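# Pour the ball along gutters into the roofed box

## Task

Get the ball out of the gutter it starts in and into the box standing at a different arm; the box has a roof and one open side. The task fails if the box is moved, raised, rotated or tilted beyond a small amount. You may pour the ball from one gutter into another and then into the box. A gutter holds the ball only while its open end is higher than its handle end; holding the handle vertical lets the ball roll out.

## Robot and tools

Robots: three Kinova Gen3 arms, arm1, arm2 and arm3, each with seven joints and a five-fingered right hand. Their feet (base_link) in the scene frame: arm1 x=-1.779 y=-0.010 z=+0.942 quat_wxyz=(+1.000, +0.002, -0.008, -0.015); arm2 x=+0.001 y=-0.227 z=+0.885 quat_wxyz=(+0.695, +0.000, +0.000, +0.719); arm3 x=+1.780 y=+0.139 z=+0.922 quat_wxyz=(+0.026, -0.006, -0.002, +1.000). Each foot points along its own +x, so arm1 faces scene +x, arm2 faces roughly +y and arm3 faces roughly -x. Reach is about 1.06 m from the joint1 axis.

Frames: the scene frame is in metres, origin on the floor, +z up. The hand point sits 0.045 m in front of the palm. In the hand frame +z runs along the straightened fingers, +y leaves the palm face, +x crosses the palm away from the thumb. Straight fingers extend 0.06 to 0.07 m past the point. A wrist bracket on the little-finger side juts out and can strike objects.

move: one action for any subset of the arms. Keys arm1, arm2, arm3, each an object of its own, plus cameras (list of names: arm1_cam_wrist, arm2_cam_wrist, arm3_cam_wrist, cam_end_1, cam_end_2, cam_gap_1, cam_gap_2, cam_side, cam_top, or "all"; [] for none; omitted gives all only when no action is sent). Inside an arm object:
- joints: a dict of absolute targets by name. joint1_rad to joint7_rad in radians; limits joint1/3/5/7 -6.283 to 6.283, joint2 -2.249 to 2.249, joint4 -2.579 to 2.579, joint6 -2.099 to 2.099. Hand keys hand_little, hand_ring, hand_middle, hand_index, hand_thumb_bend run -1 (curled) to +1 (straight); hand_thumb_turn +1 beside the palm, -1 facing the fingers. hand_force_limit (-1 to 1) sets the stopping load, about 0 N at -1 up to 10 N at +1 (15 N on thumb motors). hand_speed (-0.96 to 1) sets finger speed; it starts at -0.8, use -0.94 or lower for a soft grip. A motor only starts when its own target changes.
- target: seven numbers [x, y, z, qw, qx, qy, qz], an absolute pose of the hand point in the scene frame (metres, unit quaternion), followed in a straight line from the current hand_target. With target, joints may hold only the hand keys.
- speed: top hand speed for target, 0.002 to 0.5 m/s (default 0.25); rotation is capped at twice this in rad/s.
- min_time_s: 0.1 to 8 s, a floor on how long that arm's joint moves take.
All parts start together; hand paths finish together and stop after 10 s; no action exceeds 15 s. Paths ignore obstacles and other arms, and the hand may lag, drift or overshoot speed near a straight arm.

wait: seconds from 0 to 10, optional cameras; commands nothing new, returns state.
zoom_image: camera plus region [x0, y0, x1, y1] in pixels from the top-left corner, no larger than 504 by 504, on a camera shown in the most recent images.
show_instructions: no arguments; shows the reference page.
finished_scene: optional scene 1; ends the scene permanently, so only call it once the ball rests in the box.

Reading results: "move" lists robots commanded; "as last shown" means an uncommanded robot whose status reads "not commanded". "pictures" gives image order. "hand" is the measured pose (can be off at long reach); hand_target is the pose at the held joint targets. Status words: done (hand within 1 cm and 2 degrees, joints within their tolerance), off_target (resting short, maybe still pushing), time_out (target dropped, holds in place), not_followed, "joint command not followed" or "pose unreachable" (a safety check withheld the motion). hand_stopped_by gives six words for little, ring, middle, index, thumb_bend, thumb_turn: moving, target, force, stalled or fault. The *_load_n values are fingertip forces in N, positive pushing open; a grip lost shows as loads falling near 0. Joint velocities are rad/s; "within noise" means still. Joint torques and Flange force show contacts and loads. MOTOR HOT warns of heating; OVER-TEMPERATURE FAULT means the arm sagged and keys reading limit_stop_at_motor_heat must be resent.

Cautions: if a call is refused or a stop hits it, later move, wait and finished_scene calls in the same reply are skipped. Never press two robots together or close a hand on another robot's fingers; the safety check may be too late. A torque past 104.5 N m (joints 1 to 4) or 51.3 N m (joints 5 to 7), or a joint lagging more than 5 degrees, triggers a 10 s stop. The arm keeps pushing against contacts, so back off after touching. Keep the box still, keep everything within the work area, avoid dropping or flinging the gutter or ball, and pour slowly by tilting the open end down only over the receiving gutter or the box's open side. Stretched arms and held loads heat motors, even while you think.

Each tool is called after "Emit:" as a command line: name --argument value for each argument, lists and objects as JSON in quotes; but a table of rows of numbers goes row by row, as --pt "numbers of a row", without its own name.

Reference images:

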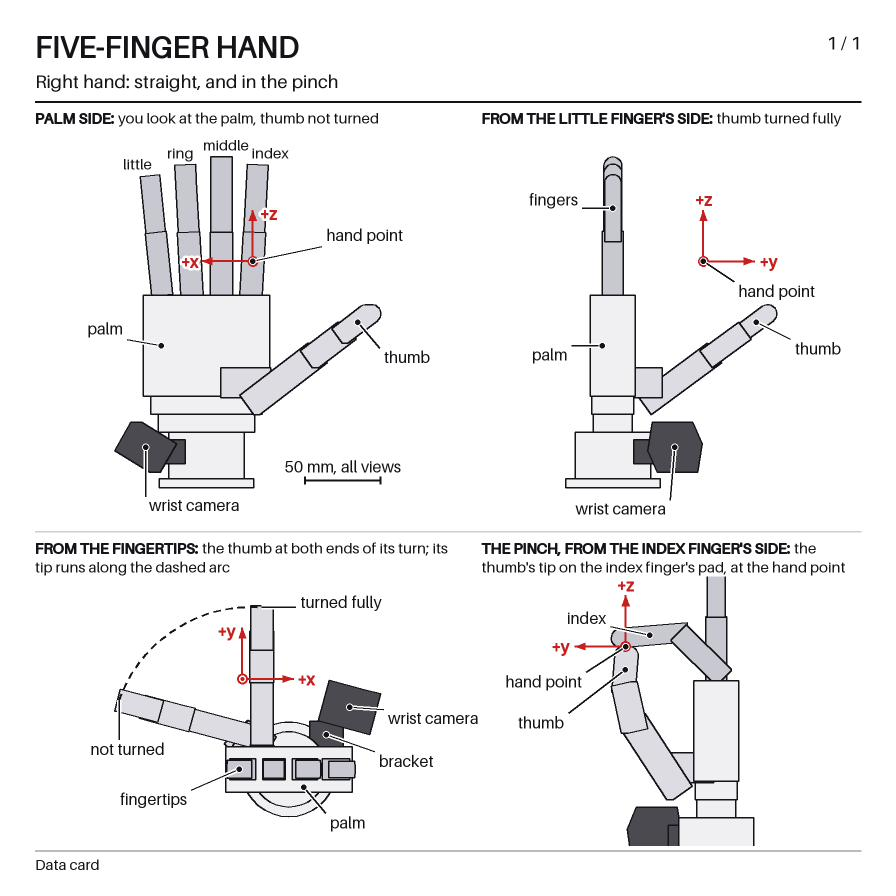

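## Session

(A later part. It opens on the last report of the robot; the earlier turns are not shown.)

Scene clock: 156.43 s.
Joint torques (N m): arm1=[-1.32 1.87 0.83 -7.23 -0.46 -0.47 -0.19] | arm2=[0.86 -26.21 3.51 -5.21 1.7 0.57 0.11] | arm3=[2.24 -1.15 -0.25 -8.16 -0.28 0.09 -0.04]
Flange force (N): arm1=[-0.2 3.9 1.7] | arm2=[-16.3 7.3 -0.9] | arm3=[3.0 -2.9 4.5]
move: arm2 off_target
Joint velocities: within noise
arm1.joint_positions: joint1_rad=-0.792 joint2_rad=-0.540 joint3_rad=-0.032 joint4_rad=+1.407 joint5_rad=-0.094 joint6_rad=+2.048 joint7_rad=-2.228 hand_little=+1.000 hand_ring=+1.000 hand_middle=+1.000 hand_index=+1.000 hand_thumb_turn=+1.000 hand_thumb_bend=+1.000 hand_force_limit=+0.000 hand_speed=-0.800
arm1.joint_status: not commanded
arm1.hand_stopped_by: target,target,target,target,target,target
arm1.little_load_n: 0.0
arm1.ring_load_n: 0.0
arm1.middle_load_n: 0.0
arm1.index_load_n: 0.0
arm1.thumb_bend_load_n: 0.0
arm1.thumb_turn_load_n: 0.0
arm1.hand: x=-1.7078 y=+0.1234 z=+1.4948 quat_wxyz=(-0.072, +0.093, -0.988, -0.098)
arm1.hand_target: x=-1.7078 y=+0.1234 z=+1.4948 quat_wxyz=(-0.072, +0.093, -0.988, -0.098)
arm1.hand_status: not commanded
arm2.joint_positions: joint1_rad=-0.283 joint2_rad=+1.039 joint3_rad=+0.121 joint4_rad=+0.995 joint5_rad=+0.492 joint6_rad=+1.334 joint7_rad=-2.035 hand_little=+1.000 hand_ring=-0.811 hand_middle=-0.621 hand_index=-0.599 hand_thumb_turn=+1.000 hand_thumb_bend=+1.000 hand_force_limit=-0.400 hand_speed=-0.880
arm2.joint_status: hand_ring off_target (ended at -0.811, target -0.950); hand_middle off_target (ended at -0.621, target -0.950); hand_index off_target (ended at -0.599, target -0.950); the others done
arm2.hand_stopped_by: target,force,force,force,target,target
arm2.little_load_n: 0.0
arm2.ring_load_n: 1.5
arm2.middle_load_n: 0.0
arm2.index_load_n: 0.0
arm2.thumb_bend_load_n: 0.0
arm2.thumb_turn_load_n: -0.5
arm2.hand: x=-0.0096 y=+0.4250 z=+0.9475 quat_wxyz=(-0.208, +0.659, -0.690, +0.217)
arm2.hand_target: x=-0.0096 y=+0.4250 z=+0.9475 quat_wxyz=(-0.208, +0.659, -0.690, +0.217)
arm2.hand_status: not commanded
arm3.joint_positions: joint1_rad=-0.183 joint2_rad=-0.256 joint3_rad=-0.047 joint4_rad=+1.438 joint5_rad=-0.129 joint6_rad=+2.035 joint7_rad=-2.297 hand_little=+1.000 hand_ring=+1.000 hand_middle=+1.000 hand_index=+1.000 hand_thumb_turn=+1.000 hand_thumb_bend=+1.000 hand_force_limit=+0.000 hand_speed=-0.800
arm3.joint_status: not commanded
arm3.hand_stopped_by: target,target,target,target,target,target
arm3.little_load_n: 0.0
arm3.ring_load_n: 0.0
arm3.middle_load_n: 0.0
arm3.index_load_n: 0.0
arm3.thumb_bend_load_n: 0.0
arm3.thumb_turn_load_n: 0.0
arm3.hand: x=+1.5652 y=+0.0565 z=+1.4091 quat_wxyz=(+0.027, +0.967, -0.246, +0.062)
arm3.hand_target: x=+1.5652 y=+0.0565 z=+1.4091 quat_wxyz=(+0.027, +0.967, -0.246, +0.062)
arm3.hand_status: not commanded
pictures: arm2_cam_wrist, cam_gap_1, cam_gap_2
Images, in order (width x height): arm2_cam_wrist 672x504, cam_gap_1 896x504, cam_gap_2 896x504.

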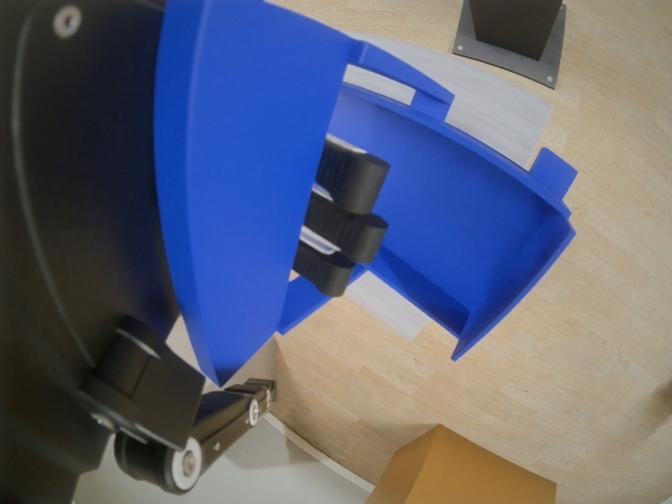

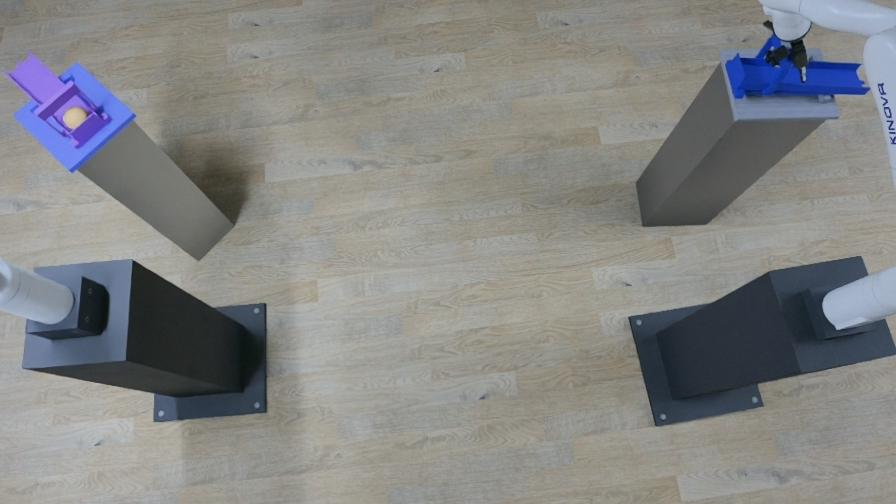

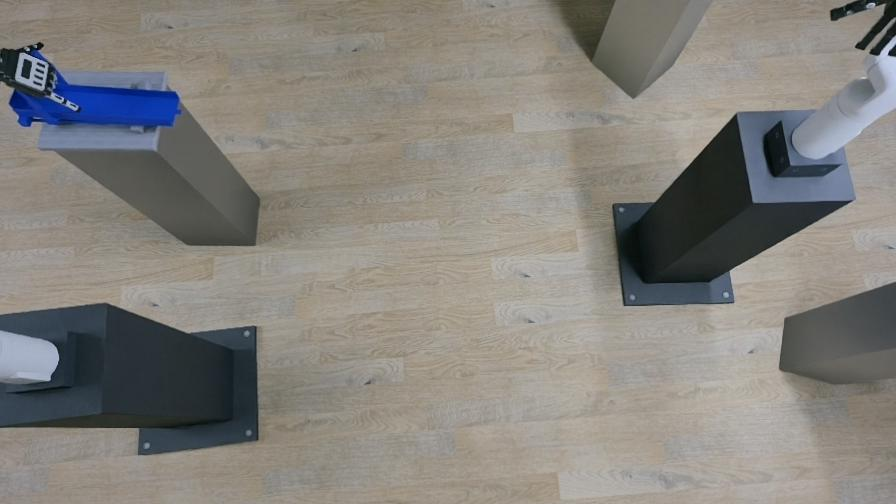

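Emit:
move --arm2 '{"target": [-0.0096, 0.425, 0.9675, 0.2077, -0.659, 0.6896, -0.2174], "speed": 0.03}' --cameras '["arm2_cam_wrist", "cam_gap_2", "cam_gap_1"]'

Emit:
zoom_image --camera "cam_gap_1" --region '[700, 0, 896, 127]'

Emit:
zoom_image --camera "cam_gap_2" --region '[0, 20, 216, 160]'

Scene clock: 157.93 s.
Joint torques (N m): arm1=[-1.23 1.89 0.85 -7.28 -0.41 -0.42 -0.13] | arm2=[0.8 -26.36 3.53 -5.45 1.82 0.57 0.08] | arm3=[2.39 -1.19 -0.28 -8.05 -0.26 0.08 -0.01]
Flange force (N): arm1=[-0.1 4.0 2.1] | arm2=[-16.7 7.2 -1.1] | arm3=[2.9 -2.6 3.9]
move: arm2 done
Joint velocities: within noise
arm1, arm3: as last shown
arm2.joint_positions: joint1_rad=-0.282 joint2_rad=+1.015 joint3_rad=+0.121 joint4_rad=+0.980 joint5_rad=+0.491 joint6_rad=+1.368 joint7_rad=-2.014 hand_little=+1.000 hand_ring=-0.810 hand_middle=-0.621 hand_index=-0.599 hand_thumb_turn=+1.000 hand_thumb_bend=+1.000 hand_force_limit=-0.400 hand_speed=-0.880
arm2.joint_status: not commanded
arm2.hand_stopped_by: target,force,force,force,target,target
arm2.little_load_n: 0.0
arm2.ring_load_n: 3.0
arm2.middle_load_n: 0.0
arm2.index_load_n: 0.0
arm2.thumb_bend_load_n: 0.0
arm2.thumb_turn_load_n: -0.5
arm2.hand: x=-0.0096 y=+0.4250 z=+0.9675 quat_wxyz=(-0.208, +0.659, -0.690, +0.217)
arm2.hand_target: x=-0.0096 y=+0.4250 z=+0.9675 quat_wxyz=(-0.208, +0.659, -0.690, +0.217)
arm2.hand_status: done (0.000 m and 0.0 deg from the pose sent, 0.020 m and 0.0 deg at the start)
pictures: arm2_cam_wrist, cam_gap_1, cam_gap_2
Images, in order (width x height): arm2_cam_wrist 672x504, cam_gap_1 896x504, cam_gap_2 896x504.

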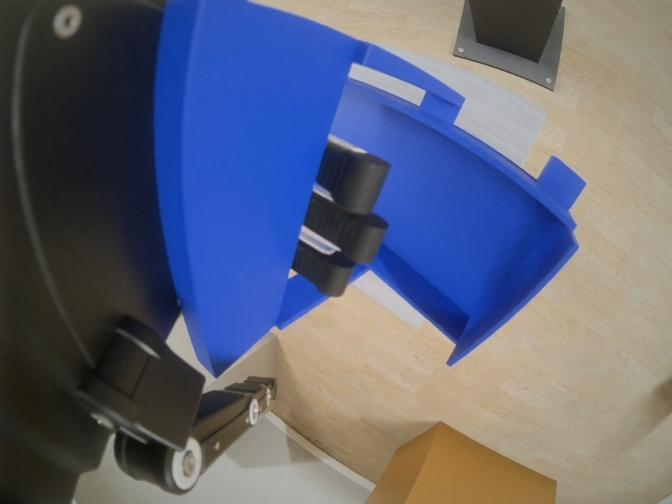

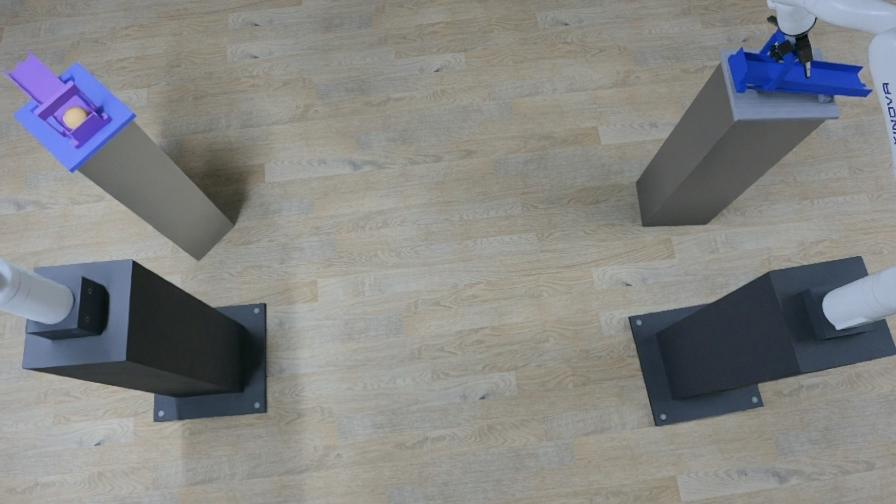

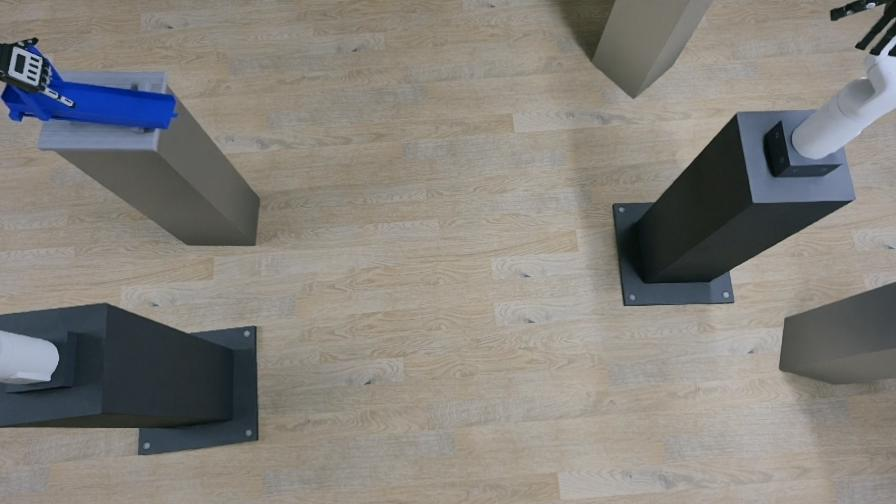

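Scaled by 2.571 from the camera's image (finer frame: 1280x720).

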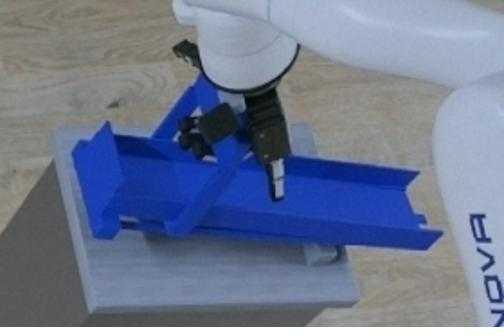

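Scaled by 2.333 from the camera's image (finer frame: 1280x720).

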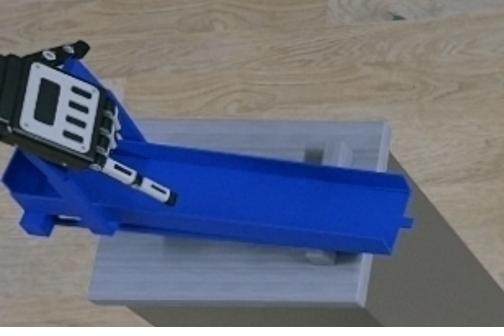

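Emit:
move --arm2 '{"joints": {"hand_index": -0.9, "hand_middle": -0.9, "hand_force_limit": -0.3, "hand_speed": -0.88}}' --cameras '["arm2_cam_wrist", "cam_gap_2"]'

Emit:
zoom_image --camera "arm2_cam_wrist" --region '[150, 0, 600, 400]'

Scene clock: 160.30 s.
Joint torques (N m): arm1=[-1.3 1.94 0.89 -7.26 -0.43 -0.43 -0.18] | arm2=[0.79 -26.42 3.62 -5.48 1.79 0.53 0.11] | arm3=[2.37 -1.13 -0.19 -8.12 -0.34 0.07 -0.04]
Flange force (N): arm1=[0.1 4.0 2.0] | arm2=[-16.8 7.3 -1.1] | arm3=[3.1 -2.7 4.3]
move: arm2 off_target
Joint velocities: within noise
arm1, arm3: as last shown
arm2.joint_positions: joint1_rad=-0.282 joint2_rad=+1.015 joint3_rad=+0.121 joint4_rad=+0.980 joint5_rad=+0.491 joint6_rad=+1.368 joint7_rad=-2.014 hand_little=+1.000 hand_ring=-0.811 hand_middle=-0.831 hand_index=-0.842 hand_thumb_turn=+1.000 hand_thumb_bend=+1.000 hand_force_limit=-0.300 hand_speed=-0.880
arm2.joint_status: hand_middle off_target (ended at -0.831, target -0.900); hand_index off_target (ended at -0.842, target -0.900); the others done
arm2.hand_stopped_by: target,force,force,force,target,target
arm2.little_load_n: 0.0
arm2.ring_load_n: 0.0
arm2.middle_load_n: 0.5
arm2.index_load_n: 3.0
arm2.thumb_bend_load_n: 0.0
arm2.thumb_turn_load_n: -0.5
arm2.hand: x=-0.0096 y=+0.4250 z=+0.9675 quat_wxyz=(-0.208, +0.659, -0.690, +0.217)
arm2.hand_target: x=-0.0096 y=+0.4250 z=+0.9675 quat_wxyz=(-0.208, +0.659, -0.690, +0.217)
arm2.hand_status: not commanded
Images, in order (width x height): arm2_cam_wrist 672x504, cam_gap_2 896x504.

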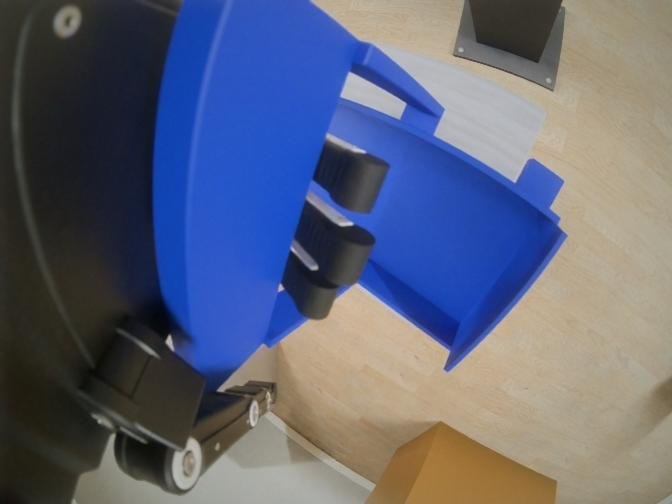

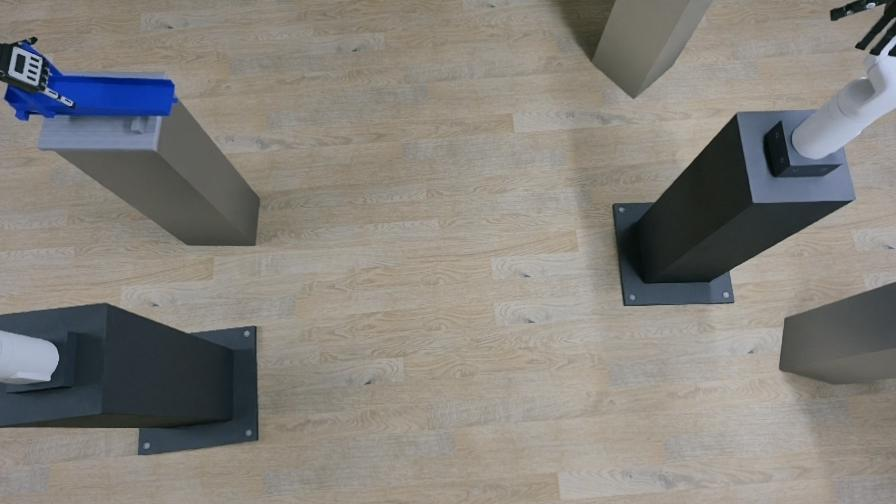

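Scaled by 1.120 from the camera's image (finer frame: 960x720).

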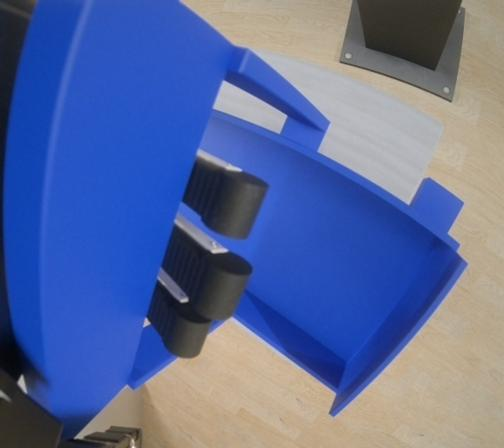

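Emit:
move --arm2 '{"target": [-0.0096, 0.425, 1.01, 0.2077, -0.659, 0.6896, -0.2174], "speed": 0.03}' --cameras '["arm2_cam_wrist", "cam_gap_2", "cam_gap_1"]'

Emit:
zoom_image --camera "cam_gap_1" --region '[700, 0, 896, 127]'

Emit:
zoom_image --camera "cam_gap_2" --region '[0, 20, 216, 160]'

Scene clock: 162.47 s.
Joint torques (N m): arm1=[-1.14 1.92 0.86 -7.18 -0.44 -0.45 -0.15] | arm2=[0.84 -26.15 3.48 -5.85 1.79 0.48 0.05] | arm3=[2.25 -1.06 -0.23 -8.22 -0.3 0.06 0.02]
Flange force (N): arm1=[-0.2 3.9 1.6] | arm2=[-16.9 6.5 -2.2] | arm3=[3.4 -2.9 4.7]
move: arm2 done
Joint velocities: within noise
arm1, arm3: as last shown
arm1.thumb_turn_load_n: 0.5
arm2.joint_positions: joint1_rad=-0.281 joint2_rad=+0.970 joint3_rad=+0.122 joint4_rad=+0.933 joint5_rad=+0.487 joint6_rad=+1.446 joint7_rad=-1.967 hand_little=+1.000 hand_ring=-0.811 hand_middle=-0.831 hand_index=-0.842 hand_thumb_turn=+1.000 hand_thumb_bend=+1.000 hand_force_limit=-0.300 hand_speed=-0.880
arm2.joint_status: not commanded
arm2.hand_stopped_by: target,force,force,force,target,target
arm2.little_load_n: 0.0
arm2.ring_load_n: 0.0
arm2.middle_load_n: 0.5
arm2.index_load_n: 3.5
arm2.thumb_bend_load_n: 0.0
arm2.thumb_turn_load_n: -1.0
arm2.hand: x=-0.0096 y=+0.4250 z=+1.0100 quat_wxyz=(-0.208, +0.659, -0.690, +0.217)
arm2.hand_target: x=-0.0096 y=+0.4250 z=+1.0100 quat_wxyz=(-0.208, +0.659, -0.690, +0.217)
arm2.hand_status: done (0.000 m and 0.0 deg from the pose sent, 0.042 m and 0.0 deg at the start)
pictures: arm2_cam_wrist, cam_gap_1, cam_gap_2
Images, in order (width x height): arm2_cam_wrist 672x504, cam_gap_1 896x504, cam_gap_2 896x504.

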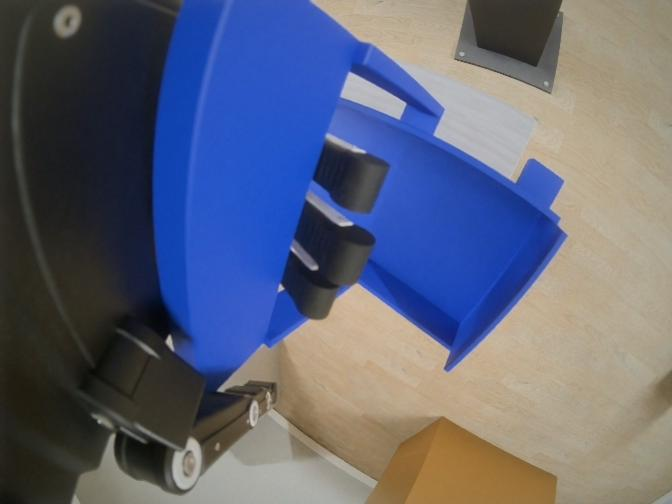

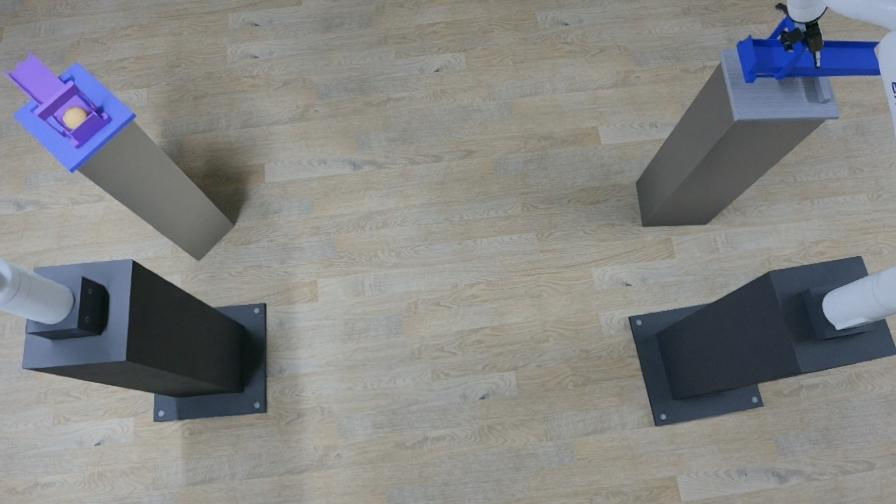

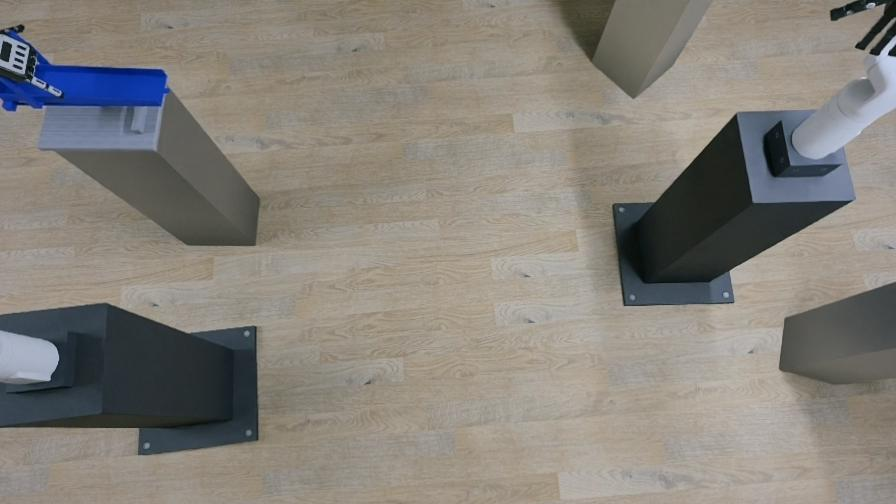

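Scaled by 2.571 from the camera's image (finer frame: 1280x720).

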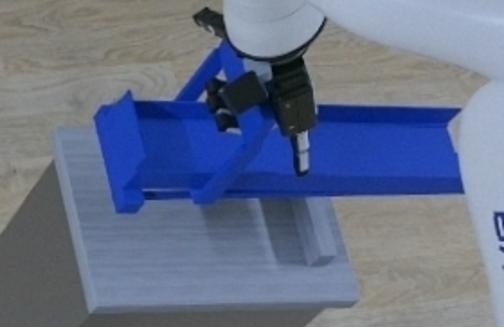

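Scaled by 2.333 from the camera's image (finer frame: 1280x720).

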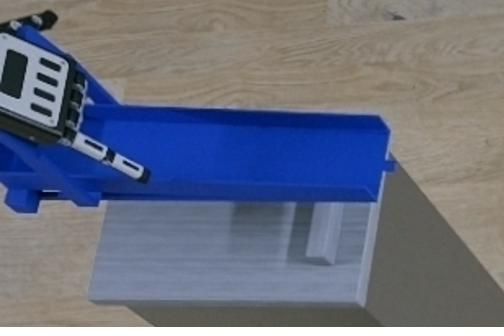

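Emit:
move --arm2 '{"joints": {"hand_index": -0.97, "hand_middle": -0.97, "hand_ring": -0.97, "hand_force_limit": 0.0, "hand_speed": -0.9}}' --cameras '["arm2_cam_wrist", "cam_gap_1"]'

Emit:
zoom_image --camera "cam_gap_1" --region '[700, 0, 896, 127]'

Scene clock: 163.70 s.
Joint torques (N m): arm1=[-1.27 1.93 0.82 -7.09 -0.42 -0.43 -0.2] | arm2=[0.78 -26.16 3.38 -5.77 1.89 0.47 0.06] | arm3=[2.23 -1.16 -0.23 -8.16 -0.29 0.07 0.03]
Flange force (N): arm1=[-0.3 3.9 1.3] | arm2=[-17.5 6.5 -2.3] | arm3=[3.2 -2.6 4.4]
move: arm2 off_target
Joint velocities: within noise
arm1, arm3: as last shown
arm1.ring_load_n: 0.5
arm1.thumb_turn_load_n: 0.0
arm2.joint_positions: joint1_rad=-0.281 joint2_rad=+0.970 joint3_rad=+0.122 joint4_rad=+0.933 joint5_rad=+0.487 joint6_rad=+1.446 joint7_rad=-1.967 hand_little=+1.000 hand_ring=-0.939 hand_middle=-0.914 hand_index=-0.896 hand_thumb_turn=+1.000 hand_thumb_bend=+1.000 hand_force_limit=+0.000 hand_speed=-0.900
arm2.joint_status: hand_ring off_target (ended at -0.939, target -0.970); hand_middle off_target (ended at -0.914, target -0.970); hand_index off_target (ended at -0.896, target -0.970); the others done
arm2.hand_stopped_by: target,force,force,force,target,target
arm2.little_load_n: 0.0
arm2.ring_load_n: 5.0
arm2.middle_load_n: 1.5
arm2.index_load_n: 1.0
arm2.thumb_bend_load_n: 0.0
arm2.thumb_turn_load_n: -3.0
arm2.hand: x=-0.0096 y=+0.4250 z=+1.0100 quat_wxyz=(-0.208, +0.659, -0.690, +0.217)
arm2.hand_target: x=-0.0096 y=+0.4250 z=+1.0100 quat_wxyz=(-0.208, +0.659, -0.690, +0.217)
arm2.hand_status: not commanded
Images, in order (width x height): arm2_cam_wrist 672x504, cam_gap_1 896x504.

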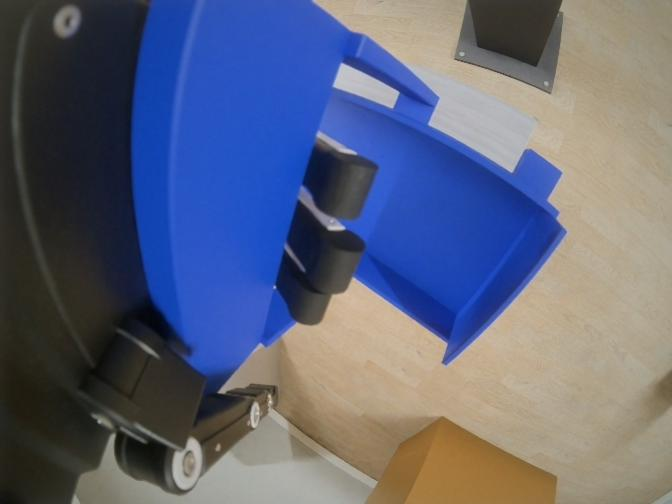

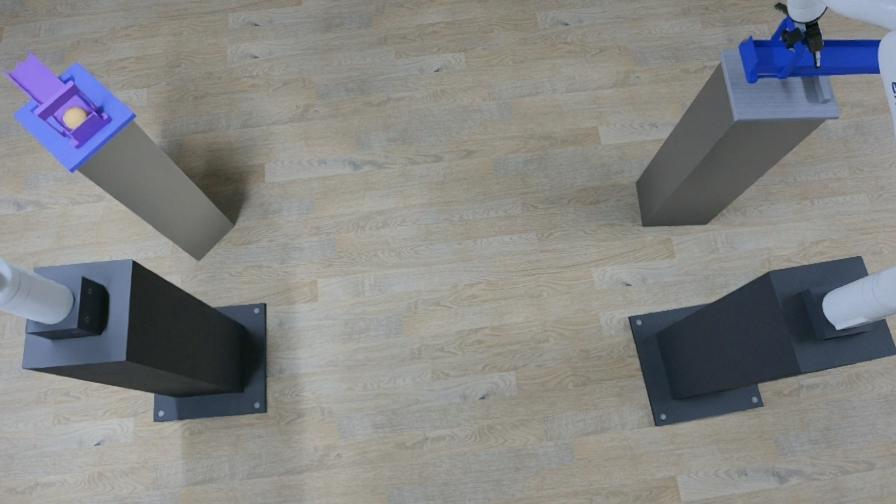

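Scaled by 2.571 from the camera's image (finer frame: 1280x720).

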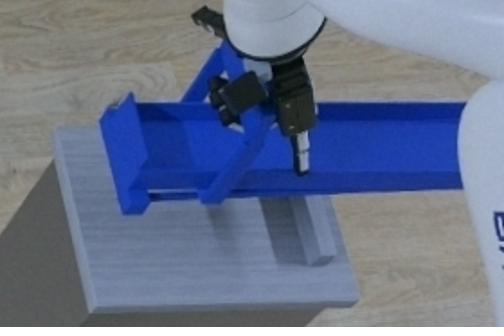

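Emit:
move --arm2 '{"target": [-0.02, 0.42, 1.12, 0.2778, -0.8811, 0.365, -0.1151], "speed": 0.2}' --cameras '["arm2_cam_wrist", "cam_side", "cam_gap_1"]'

Scene clock: 168.33 s.
Joint torques (N m): arm1=[-1.21 1.93 0.87 -7.25 -0.42 -0.5 -0.17] | arm2=[0.87 -22.74 1.9 -7.32 1.61 -0.64 0.04] | arm3=[2.31 -1.16 -0.3 -8.13 -0.29 0.07 -0.02]
Flange force (N): arm1=[0.0 3.9 1.8] | arm2=[-12.3 -5.4 3.4] | arm3=[2.9 -2.9 4.2]
move: arm2 done
Joint velocities: within noise
arm1, arm3: as last shown
arm1.ring_load_n: 0.0
arm2.joint_positions: joint1_rad=-0.158 joint2_rad=+0.605 joint3_rad=-0.054 joint4_rad=+1.283 joint5_rad=+0.654 joint6_rad=+1.008 joint7_rad=-1.307 hand_little=+1.000 hand_ring=-0.939 hand_middle=-0.914 hand_index=-0.896 hand_thumb_turn=+1.000 hand_thumb_bend=+1.000 hand_force_limit=+0.000 hand_speed=-0.900
arm2.joint_status: not commanded
arm2.hand_stopped_by: target,force,force,force,target,target
arm2.little_load_n: 0.0
arm2.ring_load_n: 5.0
arm2.middle_load_n: 1.5
arm2.index_load_n: 0.5
arm2.thumb_bend_load_n: 0.5
arm2.thumb_turn_load_n: -3.0
arm2.hand: x=-0.0200 y=+0.4200 z=+1.1200 quat_wxyz=(-0.278, +0.881, -0.365, +0.115)
arm2.hand_target: x=-0.0200 y=+0.4200 z=+1.1200 quat_wxyz=(-0.278, +0.881, -0.365, +0.115)
arm2.hand_status: done (0.000 m and 0.0 deg from the pose sent, 0.111 m and 47.6 deg at the start)
pictures: arm2_cam_wrist, cam_gap_1, cam_side
Images, in order (width x height): arm2_cam_wrist 672x504, cam_gap_1 896x504, cam_side 896x504.

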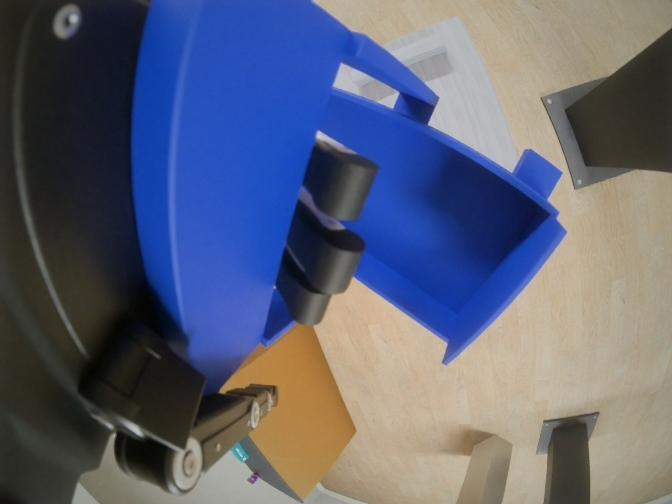

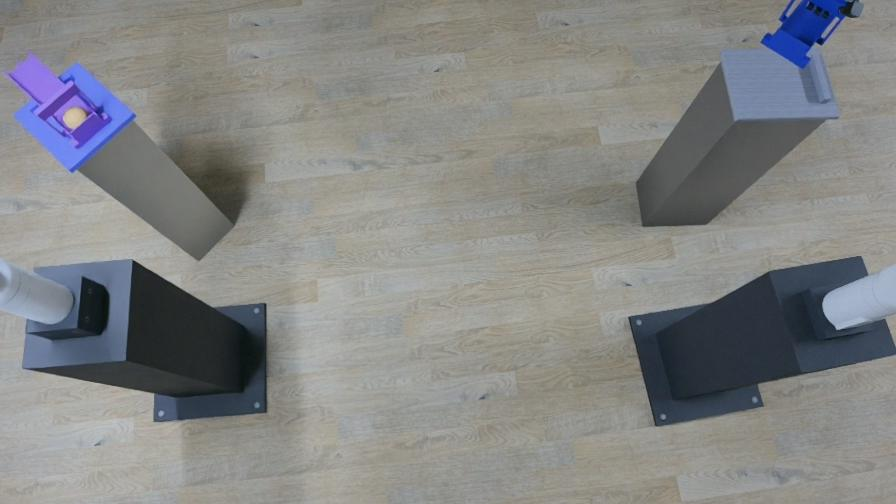

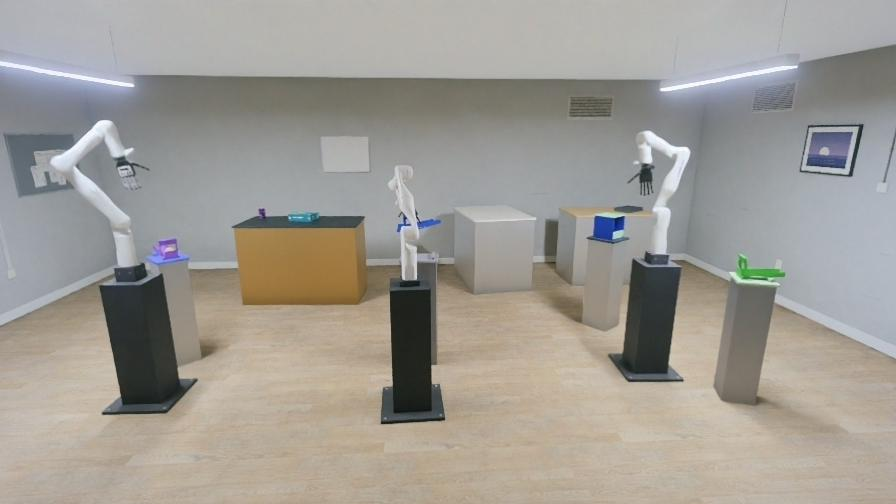

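Emit:
move --arm2 '{"target": [-0.15, 0.42, 1.17, 0.3007, -0.9537, 0, 0], "speed": 0.2}'

Emit:
move --arm2 '{"target": [-0.38, 0.28, 1.2, 0.2778, -0.8811, -0.365, 0.1151], "speed": 0.2}'

Emit:
move --arm2 '{"target": [-0.55, 0.05, 1.2, 0.2217, -0.7032, -0.6443, 0.2032], "speed": 0.2}' --cameras '["arm2_cam_wrist", "cam_side", "cam_gap_1", "cam_top"]'

Emit:
zoom_image --camera "cam_side" --region '[240, 120, 440, 260]'

Scene clock: 171.17 s.
Joint torques (N m): arm1=[-1.27 1.95 0.88 -7.21 -0.42 -0.46 -0.2] | arm2=[0.82 -22.58 -0.33 -8.03 0.94 -1.7 0.1] | arm3=[2.35 -1.15 -0.28 -8.16 -0.28 0.03 0.03]
Flange force (N): arm1=[0.0 4.0 1.8] | arm2=[-4.5 -12.5 5.7] | arm3=[3.2 -2.7 4.3]
move: arm2 done
Joint velocities: within noise
arm1, arm3: as last shown
arm2.joint_positions: joint1_rad=-0.024 joint2_rad=+0.566 joint3_rad=-0.395 joint4_rad=+1.218 joint5_rad=+0.536 joint6_rad=+0.858 joint7_rad=-0.580 hand_little=+1.000 hand_ring=-0.939 hand_middle=-0.914 hand_index=-0.896 hand_thumb_turn=+1.000 hand_thumb_bend=+1.000 hand_force_limit=+0.000 hand_speed=-0.900
arm2.joint_status: not commanded
arm2.hand_stopped_by: target,force,force,force,target,target
arm2.little_load_n: 0.0
arm2.ring_load_n: 4.5
arm2.middle_load_n: 1.5
arm2.index_load_n: 0.5
arm2.thumb_bend_load_n: 0.0
arm2.thumb_turn_load_n: -3.0
arm2.hand: x=-0.1500 y=+0.4200 z=+1.1700 quat_wxyz=(-0.301, +0.954, +0.000, +0.000)
arm2.hand_target: x=-0.1500 y=+0.4200 z=+1.1700 quat_wxyz=(-0.301, +0.954, +0.000, +0.000)
arm2.hand_status: done (0.000 m and 0.0 deg from the pose sent, 0.139 m and 45.0 deg at the start)
pictures: none

Scene clock: 173.70 s.
Joint torques (N m): arm1=[-1.29 1.9 0.86 -7.22 -0.41 -0.42 -0.21] | arm2=[0.86 -20.98 -2.05 -7.89 0.37 -1.9 0.08] | arm3=[2.21 -1.1 -0.17 -8.12 -0.3 0.05 -0.02]
Flange force (N): arm1=[-0.1 4.0 1.8] | arm2=[2.3 -12.1 4.9] | arm3=[3.2 -2.7 4.3]
move: arm2 done
Joint velocities: within noise
arm1, arm3: as last shown
arm2.joint_positions: joint1_rad=-0.153 joint2_rad=+0.565 joint3_rad=-0.743 joint4_rad=+1.211 joint5_rad=+0.438 joint6_rad=+0.892 joint7_rad=-0.116 hand_little=+1.000 hand_ring=-0.939 hand_middle=-0.914 hand_index=-0.896 hand_thumb_turn=+1.000 hand_thumb_bend=+1.000 hand_force_limit=+0.000 hand_speed=-0.900
arm2.joint_status: not commanded
arm2.hand_stopped_by: target,force,force,force,target,target
arm2.little_load_n: 0.0
arm2.ring_load_n: 5.0
arm2.middle_load_n: 1.5
arm2.index_load_n: 0.5
arm2.thumb_bend_load_n: 0.0
arm2.thumb_turn_load_n: -3.0
arm2.hand: x=-0.3800 y=+0.2800 z=+1.2000 quat_wxyz=(-0.278, +0.881, +0.365, -0.115)
arm2.hand_target: x=-0.3800 y=+0.2800 z=+1.2000 quat_wxyz=(-0.278, +0.881, +0.365, -0.115)
arm2.hand_status: done (0.000 m and 0.0 deg from the pose sent, 0.271 m and 45.0 deg at the start)
pictures: none

Scene clock: 176.03 s.
Joint torques (N m): arm1=[-1.29 1.88 0.85 -7.16 -0.42 -0.41 -0.2] | arm2=[0.89 -20.45 -3.33 -7.18 -0.01 -1.99 0.05] | arm3=[2.32 -1.13 -0.27 -8.13 -0.27 0.07 0.03]
Flange force (N): arm1=[-0.3 4.1 1.6] | arm2=[6.3 -11.4 3.9] | arm3=[3.2 -2.7 4.3]
move: arm2 done
Joint velocities: within noise
arm1.joint_positions: joint1_rad=-0.792 joint2_rad=-0.540 joint3_rad=-0.032 joint4_rad=+1.407 joint5_rad=-0.094 joint6_rad=+2.048 joint7_rad=-2.228 hand_little=+1.000 hand_ring=+1.000 hand_middle=+1.000 hand_index=+1.000 hand_thumb_turn=+1.000 hand_thumb_bend=+1.000 hand_force_limit=+0.000 hand_speed=-0.800
arm1.joint_status: not commanded
arm1.hand_stopped_by: target,target,target,target,target,target
arm1.little_load_n: 0.0
arm1.ring_load_n: 0.0
arm1.middle_load_n: 0.0
arm1.index_load_n: 0.0
arm1.thumb_bend_load_n: 0.0
arm1.thumb_turn_load_n: 0.0
arm1.hand: x=-1.7078 y=+0.1234 z=+1.4948 quat_wxyz=(-0.072, +0.093, -0.988, -0.098)
arm1.hand_target: x=-1.7078 y=+0.1234 z=+1.4948 quat_wxyz=(-0.072, +0.093, -0.988, -0.098)
arm1.hand_status: not commanded
arm2.joint_positions: joint1_rad=-0.458 joint2_rad=+0.631 joint3_rad=-0.976 joint4_rad=+1.201 joint5_rad=+0.435 joint6_rad=+0.948 joint7_rad=+0.132 hand_little=+1.000 hand_ring=-0.939 hand_middle=-0.914 hand_index=-0.896 hand_thumb_turn=+1.000 hand_thumb_bend=+1.000 hand_force_limit=+0.000 hand_speed=-0.900
arm2.joint_status: not commanded
arm2.hand_stopped_by: target,force,force,force,target,target
arm2.little_load_n: 0.0
arm2.ring_load_n: 5.0
arm2.middle_load_n: 1.5
arm2.index_load_n: 0.5
arm2.thumb_bend_load_n: 0.0
arm2.thumb_turn_load_n: -3.0
arm2.hand: x=-0.5500 y=+0.0500 z=+1.2000 quat_wxyz=(-0.222, +0.703, +0.644, -0.203)
arm2.hand_target: x=-0.5500 y=+0.0500 z=+1.2000 quat_wxyz=(-0.222, +0.703, +0.644, -0.203)
arm2.hand_status: done (0.000 m and 0.0 deg from the pose sent, 0.286 m and 40.0 deg at the start)
arm3.joint_positions: joint1_rad=-0.183 joint2_rad=-0.256 joint3_rad=-0.047 joint4_rad=+1.438 joint5_rad=-0.129 joint6_rad=+2.035 joint7_rad=-2.297 hand_little=+1.000 hand_ring=+1.000 hand_middle=+1.000 hand_index=+1.000 hand_thumb_turn=+1.000 hand_thumb_bend=+1.000 hand_force_limit=+0.000 hand_speed=-0.800
arm3.joint_status: not commanded
arm3.hand_stopped_by: target,target,target,target,target,target
arm3.little_load_n: 0.0
arm3.ring_load_n: 0.0
arm3.middle_load_n: 0.0
arm3.index_load_n: 0.0
arm3.thumb_bend_load_n: 0.0
arm3.thumb_turn_load_n: 0.0
arm3.hand: x=+1.5652 y=+0.0565 z=+1.4091 quat_wxyz=(+0.027, +0.967, -0.246, +0.062)
arm3.hand_target: x=+1.5652 y=+0.0565 z=+1.4091 quat_wxyz=(+0.027, +0.967, -0.246, +0.062)
arm3.hand_status: not commanded
pictures: arm2_cam_wrist, cam_gap_1, cam_side, cam_top
Images, in order (width x height): arm2_cam_wrist 672x504, cam_gap_1 896x504, cam_side 896x504, cam_top 896x504.

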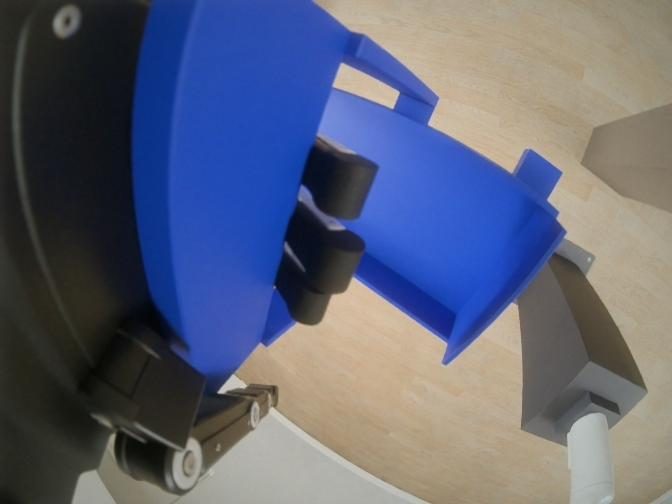

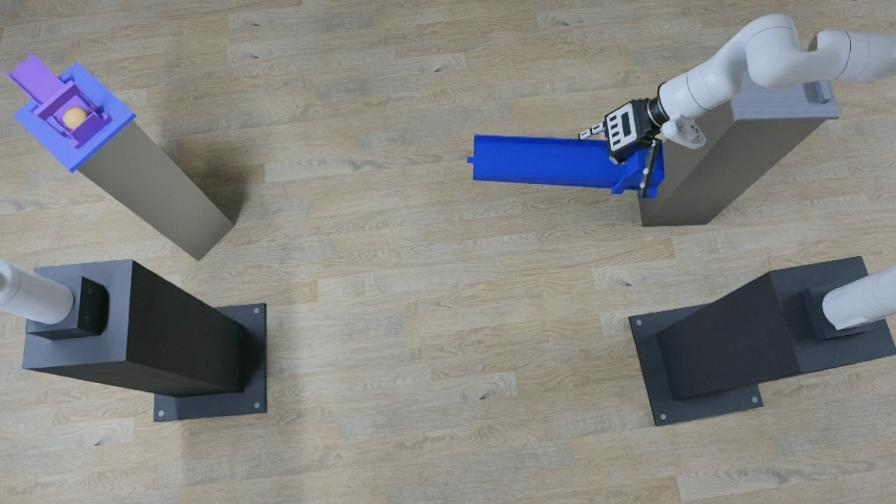

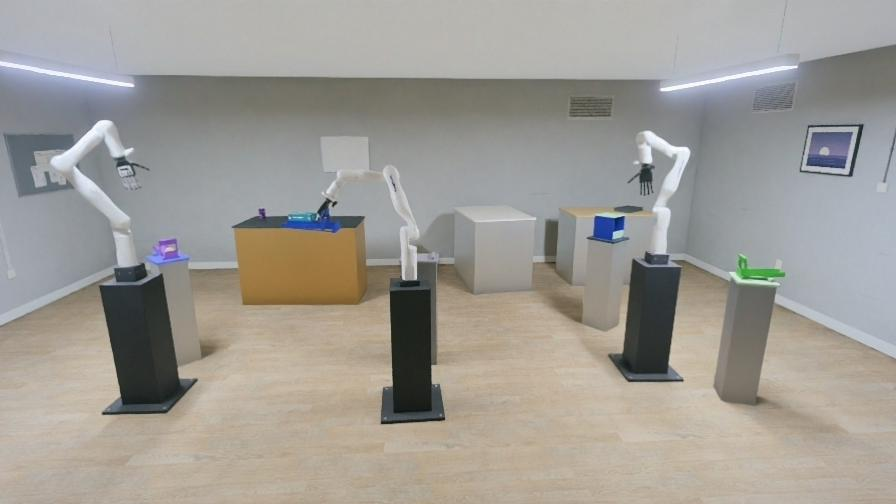

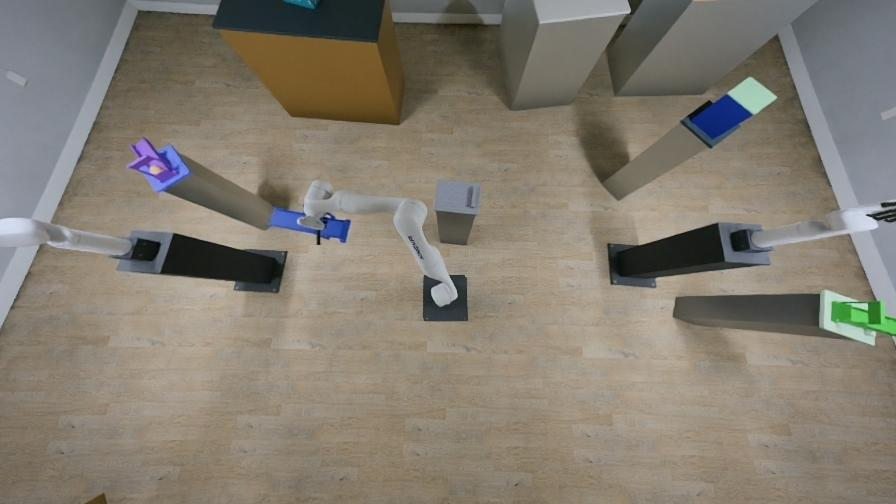

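Scaled by 2.520 from the camera's image (finer frame: 1280x720).

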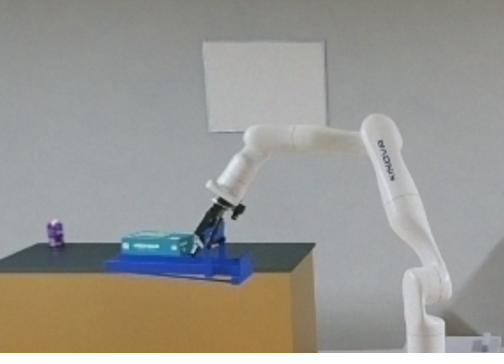

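Emit:
zoom_image --camera "cam_gap_1" --region '[450, 70, 700, 220]'

Emit:
zoom_image --camera "cam_side" --region '[270, 180, 360, 240]'

Scaled by 2.016 from the camera's image (finer frame: 1280x720).

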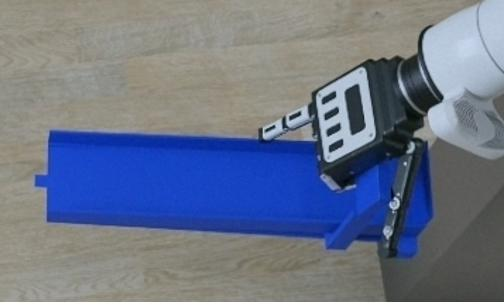

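Scaled by 5.600 from the camera's image (finer frame: 1280x720).

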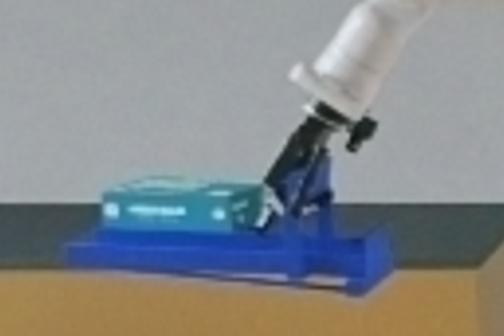

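Emit:
zoom_image --camera "arm2_cam_wrist" --region '[120, 0, 480, 200]'

Emit:
zoom_image --camera "arm2_cam_wrist" --region '[120, 200, 480, 420]'

Scaled by 1.400 from the camera's image (finer frame: 960x720).

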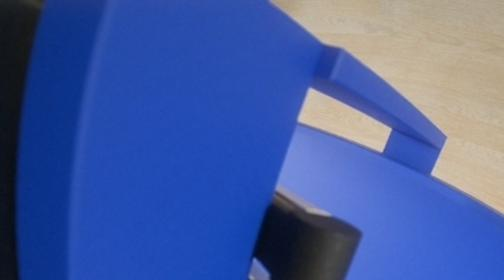

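Scaled by 1.400 from the camera's image (finer frame: 960x720).

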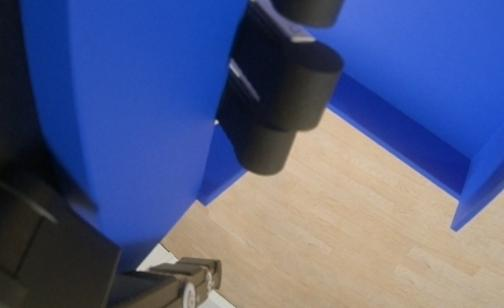

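Emit:
move --arm1 '{"joints": {"joint1_rad": -1.588, "joint2_rad": 0.25, "joint3_rad": 0.0, "joint4_rad": 1.805, "joint5_rad": -0.227, "joint6_rad": 0.849, "joint7_rad": 0.845}, "min_time_s": 3}' --cameras '["arm1_cam_wrist", "cam_end_1"]'

Scene clock: 189.13 s.
Joint torques (N m): arm1=[-1.05 -14.16 0.98 -8.14 -0.68 -0.27 -0.3] | arm2=[0.8 -20.37 -3.43 -7.12 -0.06 -1.97 0.09] | arm3=[2.21 -1.12 -0.14 -8.08 -0.34 0.04 0.03]
Flange force (N): arm1=[3.7 1.7 4.3] | arm2=[6.3 -11.4 3.9] | arm3=[3.3 -2.5 4.0]
move: arm1 done
Joint velocities: within noise
arm1.joint_positions: joint1_rad=-1.588 joint2_rad=+0.250 joint3_rad=+0.000 joint4_rad=+1.805 joint5_rad=-0.227 joint6_rad=+0.849 joint7_rad=+0.845 hand_little=+1.000 hand_ring=+1.000 hand_middle=+1.000 hand_index=+1.000 hand_thumb_turn=+1.000 hand_thumb_bend=+1.000 hand_force_limit=+0.000 hand_speed=-0.800
arm1.joint_status: all done
arm1.hand_stopped_by: target,target,target,target,target,target
arm1.little_load_n: 0.0
arm1.ring_load_n: 0.0
arm1.middle_load_n: 0.0
arm1.index_load_n: 0.0
arm1.thumb_bend_load_n: 0.0
arm1.thumb_turn_load_n: 0.0
arm1.hand: x=-1.7928 y=+0.3876 z=+1.1627 quat_wxyz=(-0.144, +0.929, +0.341, -0.028)
arm1.hand_target: x=-1.7928 y=+0.3876 z=+1.1627 quat_wxyz=(-0.144, +0.929, +0.341, -0.028)
arm1.hand_status: not commanded
arm2, arm3: as last shown
arm2.ring_load_n: 4.5
Images, in order (width x height): arm1_cam_wrist 672x504, cam_end_1 896x504.

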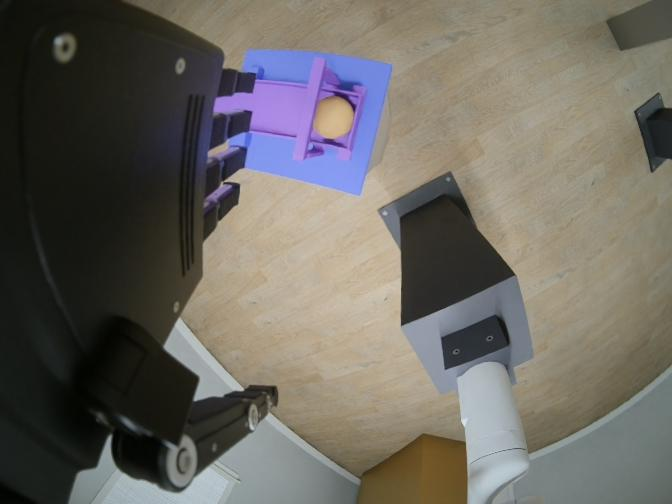

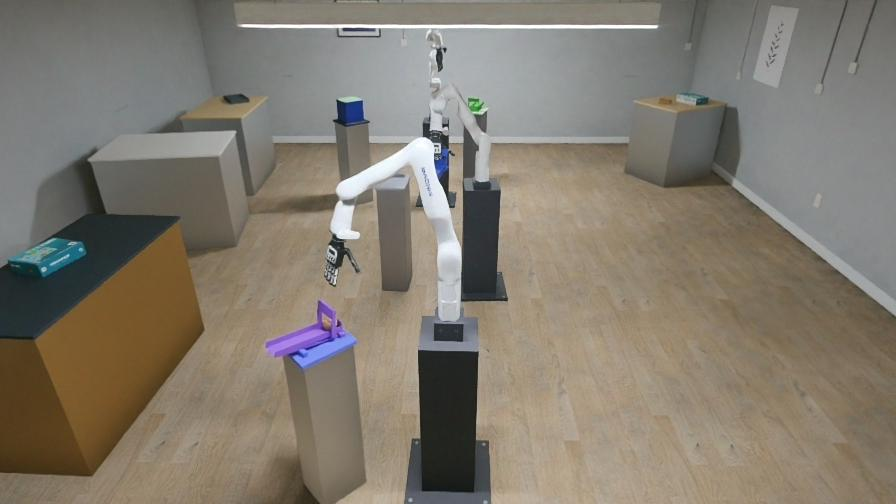

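Emit:
zoom_image --camera "arm1_cam_wrist" --region '[210, 30, 410, 210]'

Emit:
zoom_image --camera "cam_end_1" --region '[240, 280, 380, 390]'

Scaled by 2.520 from the camera's image (finer frame: 960x720).

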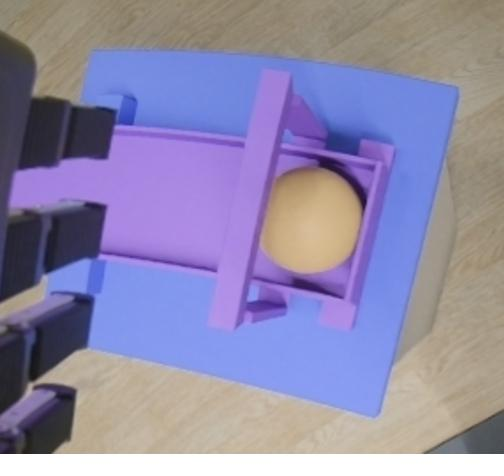

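Scaled by 3.600 from the camera's image (finer frame: 1280x720).

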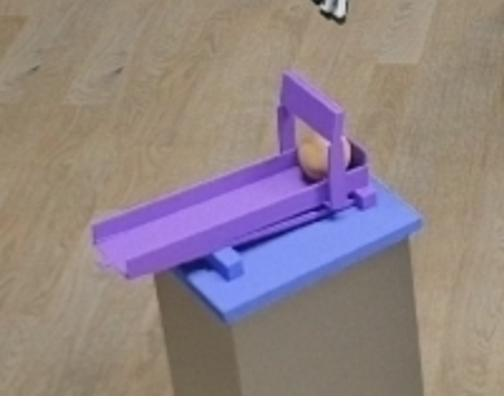

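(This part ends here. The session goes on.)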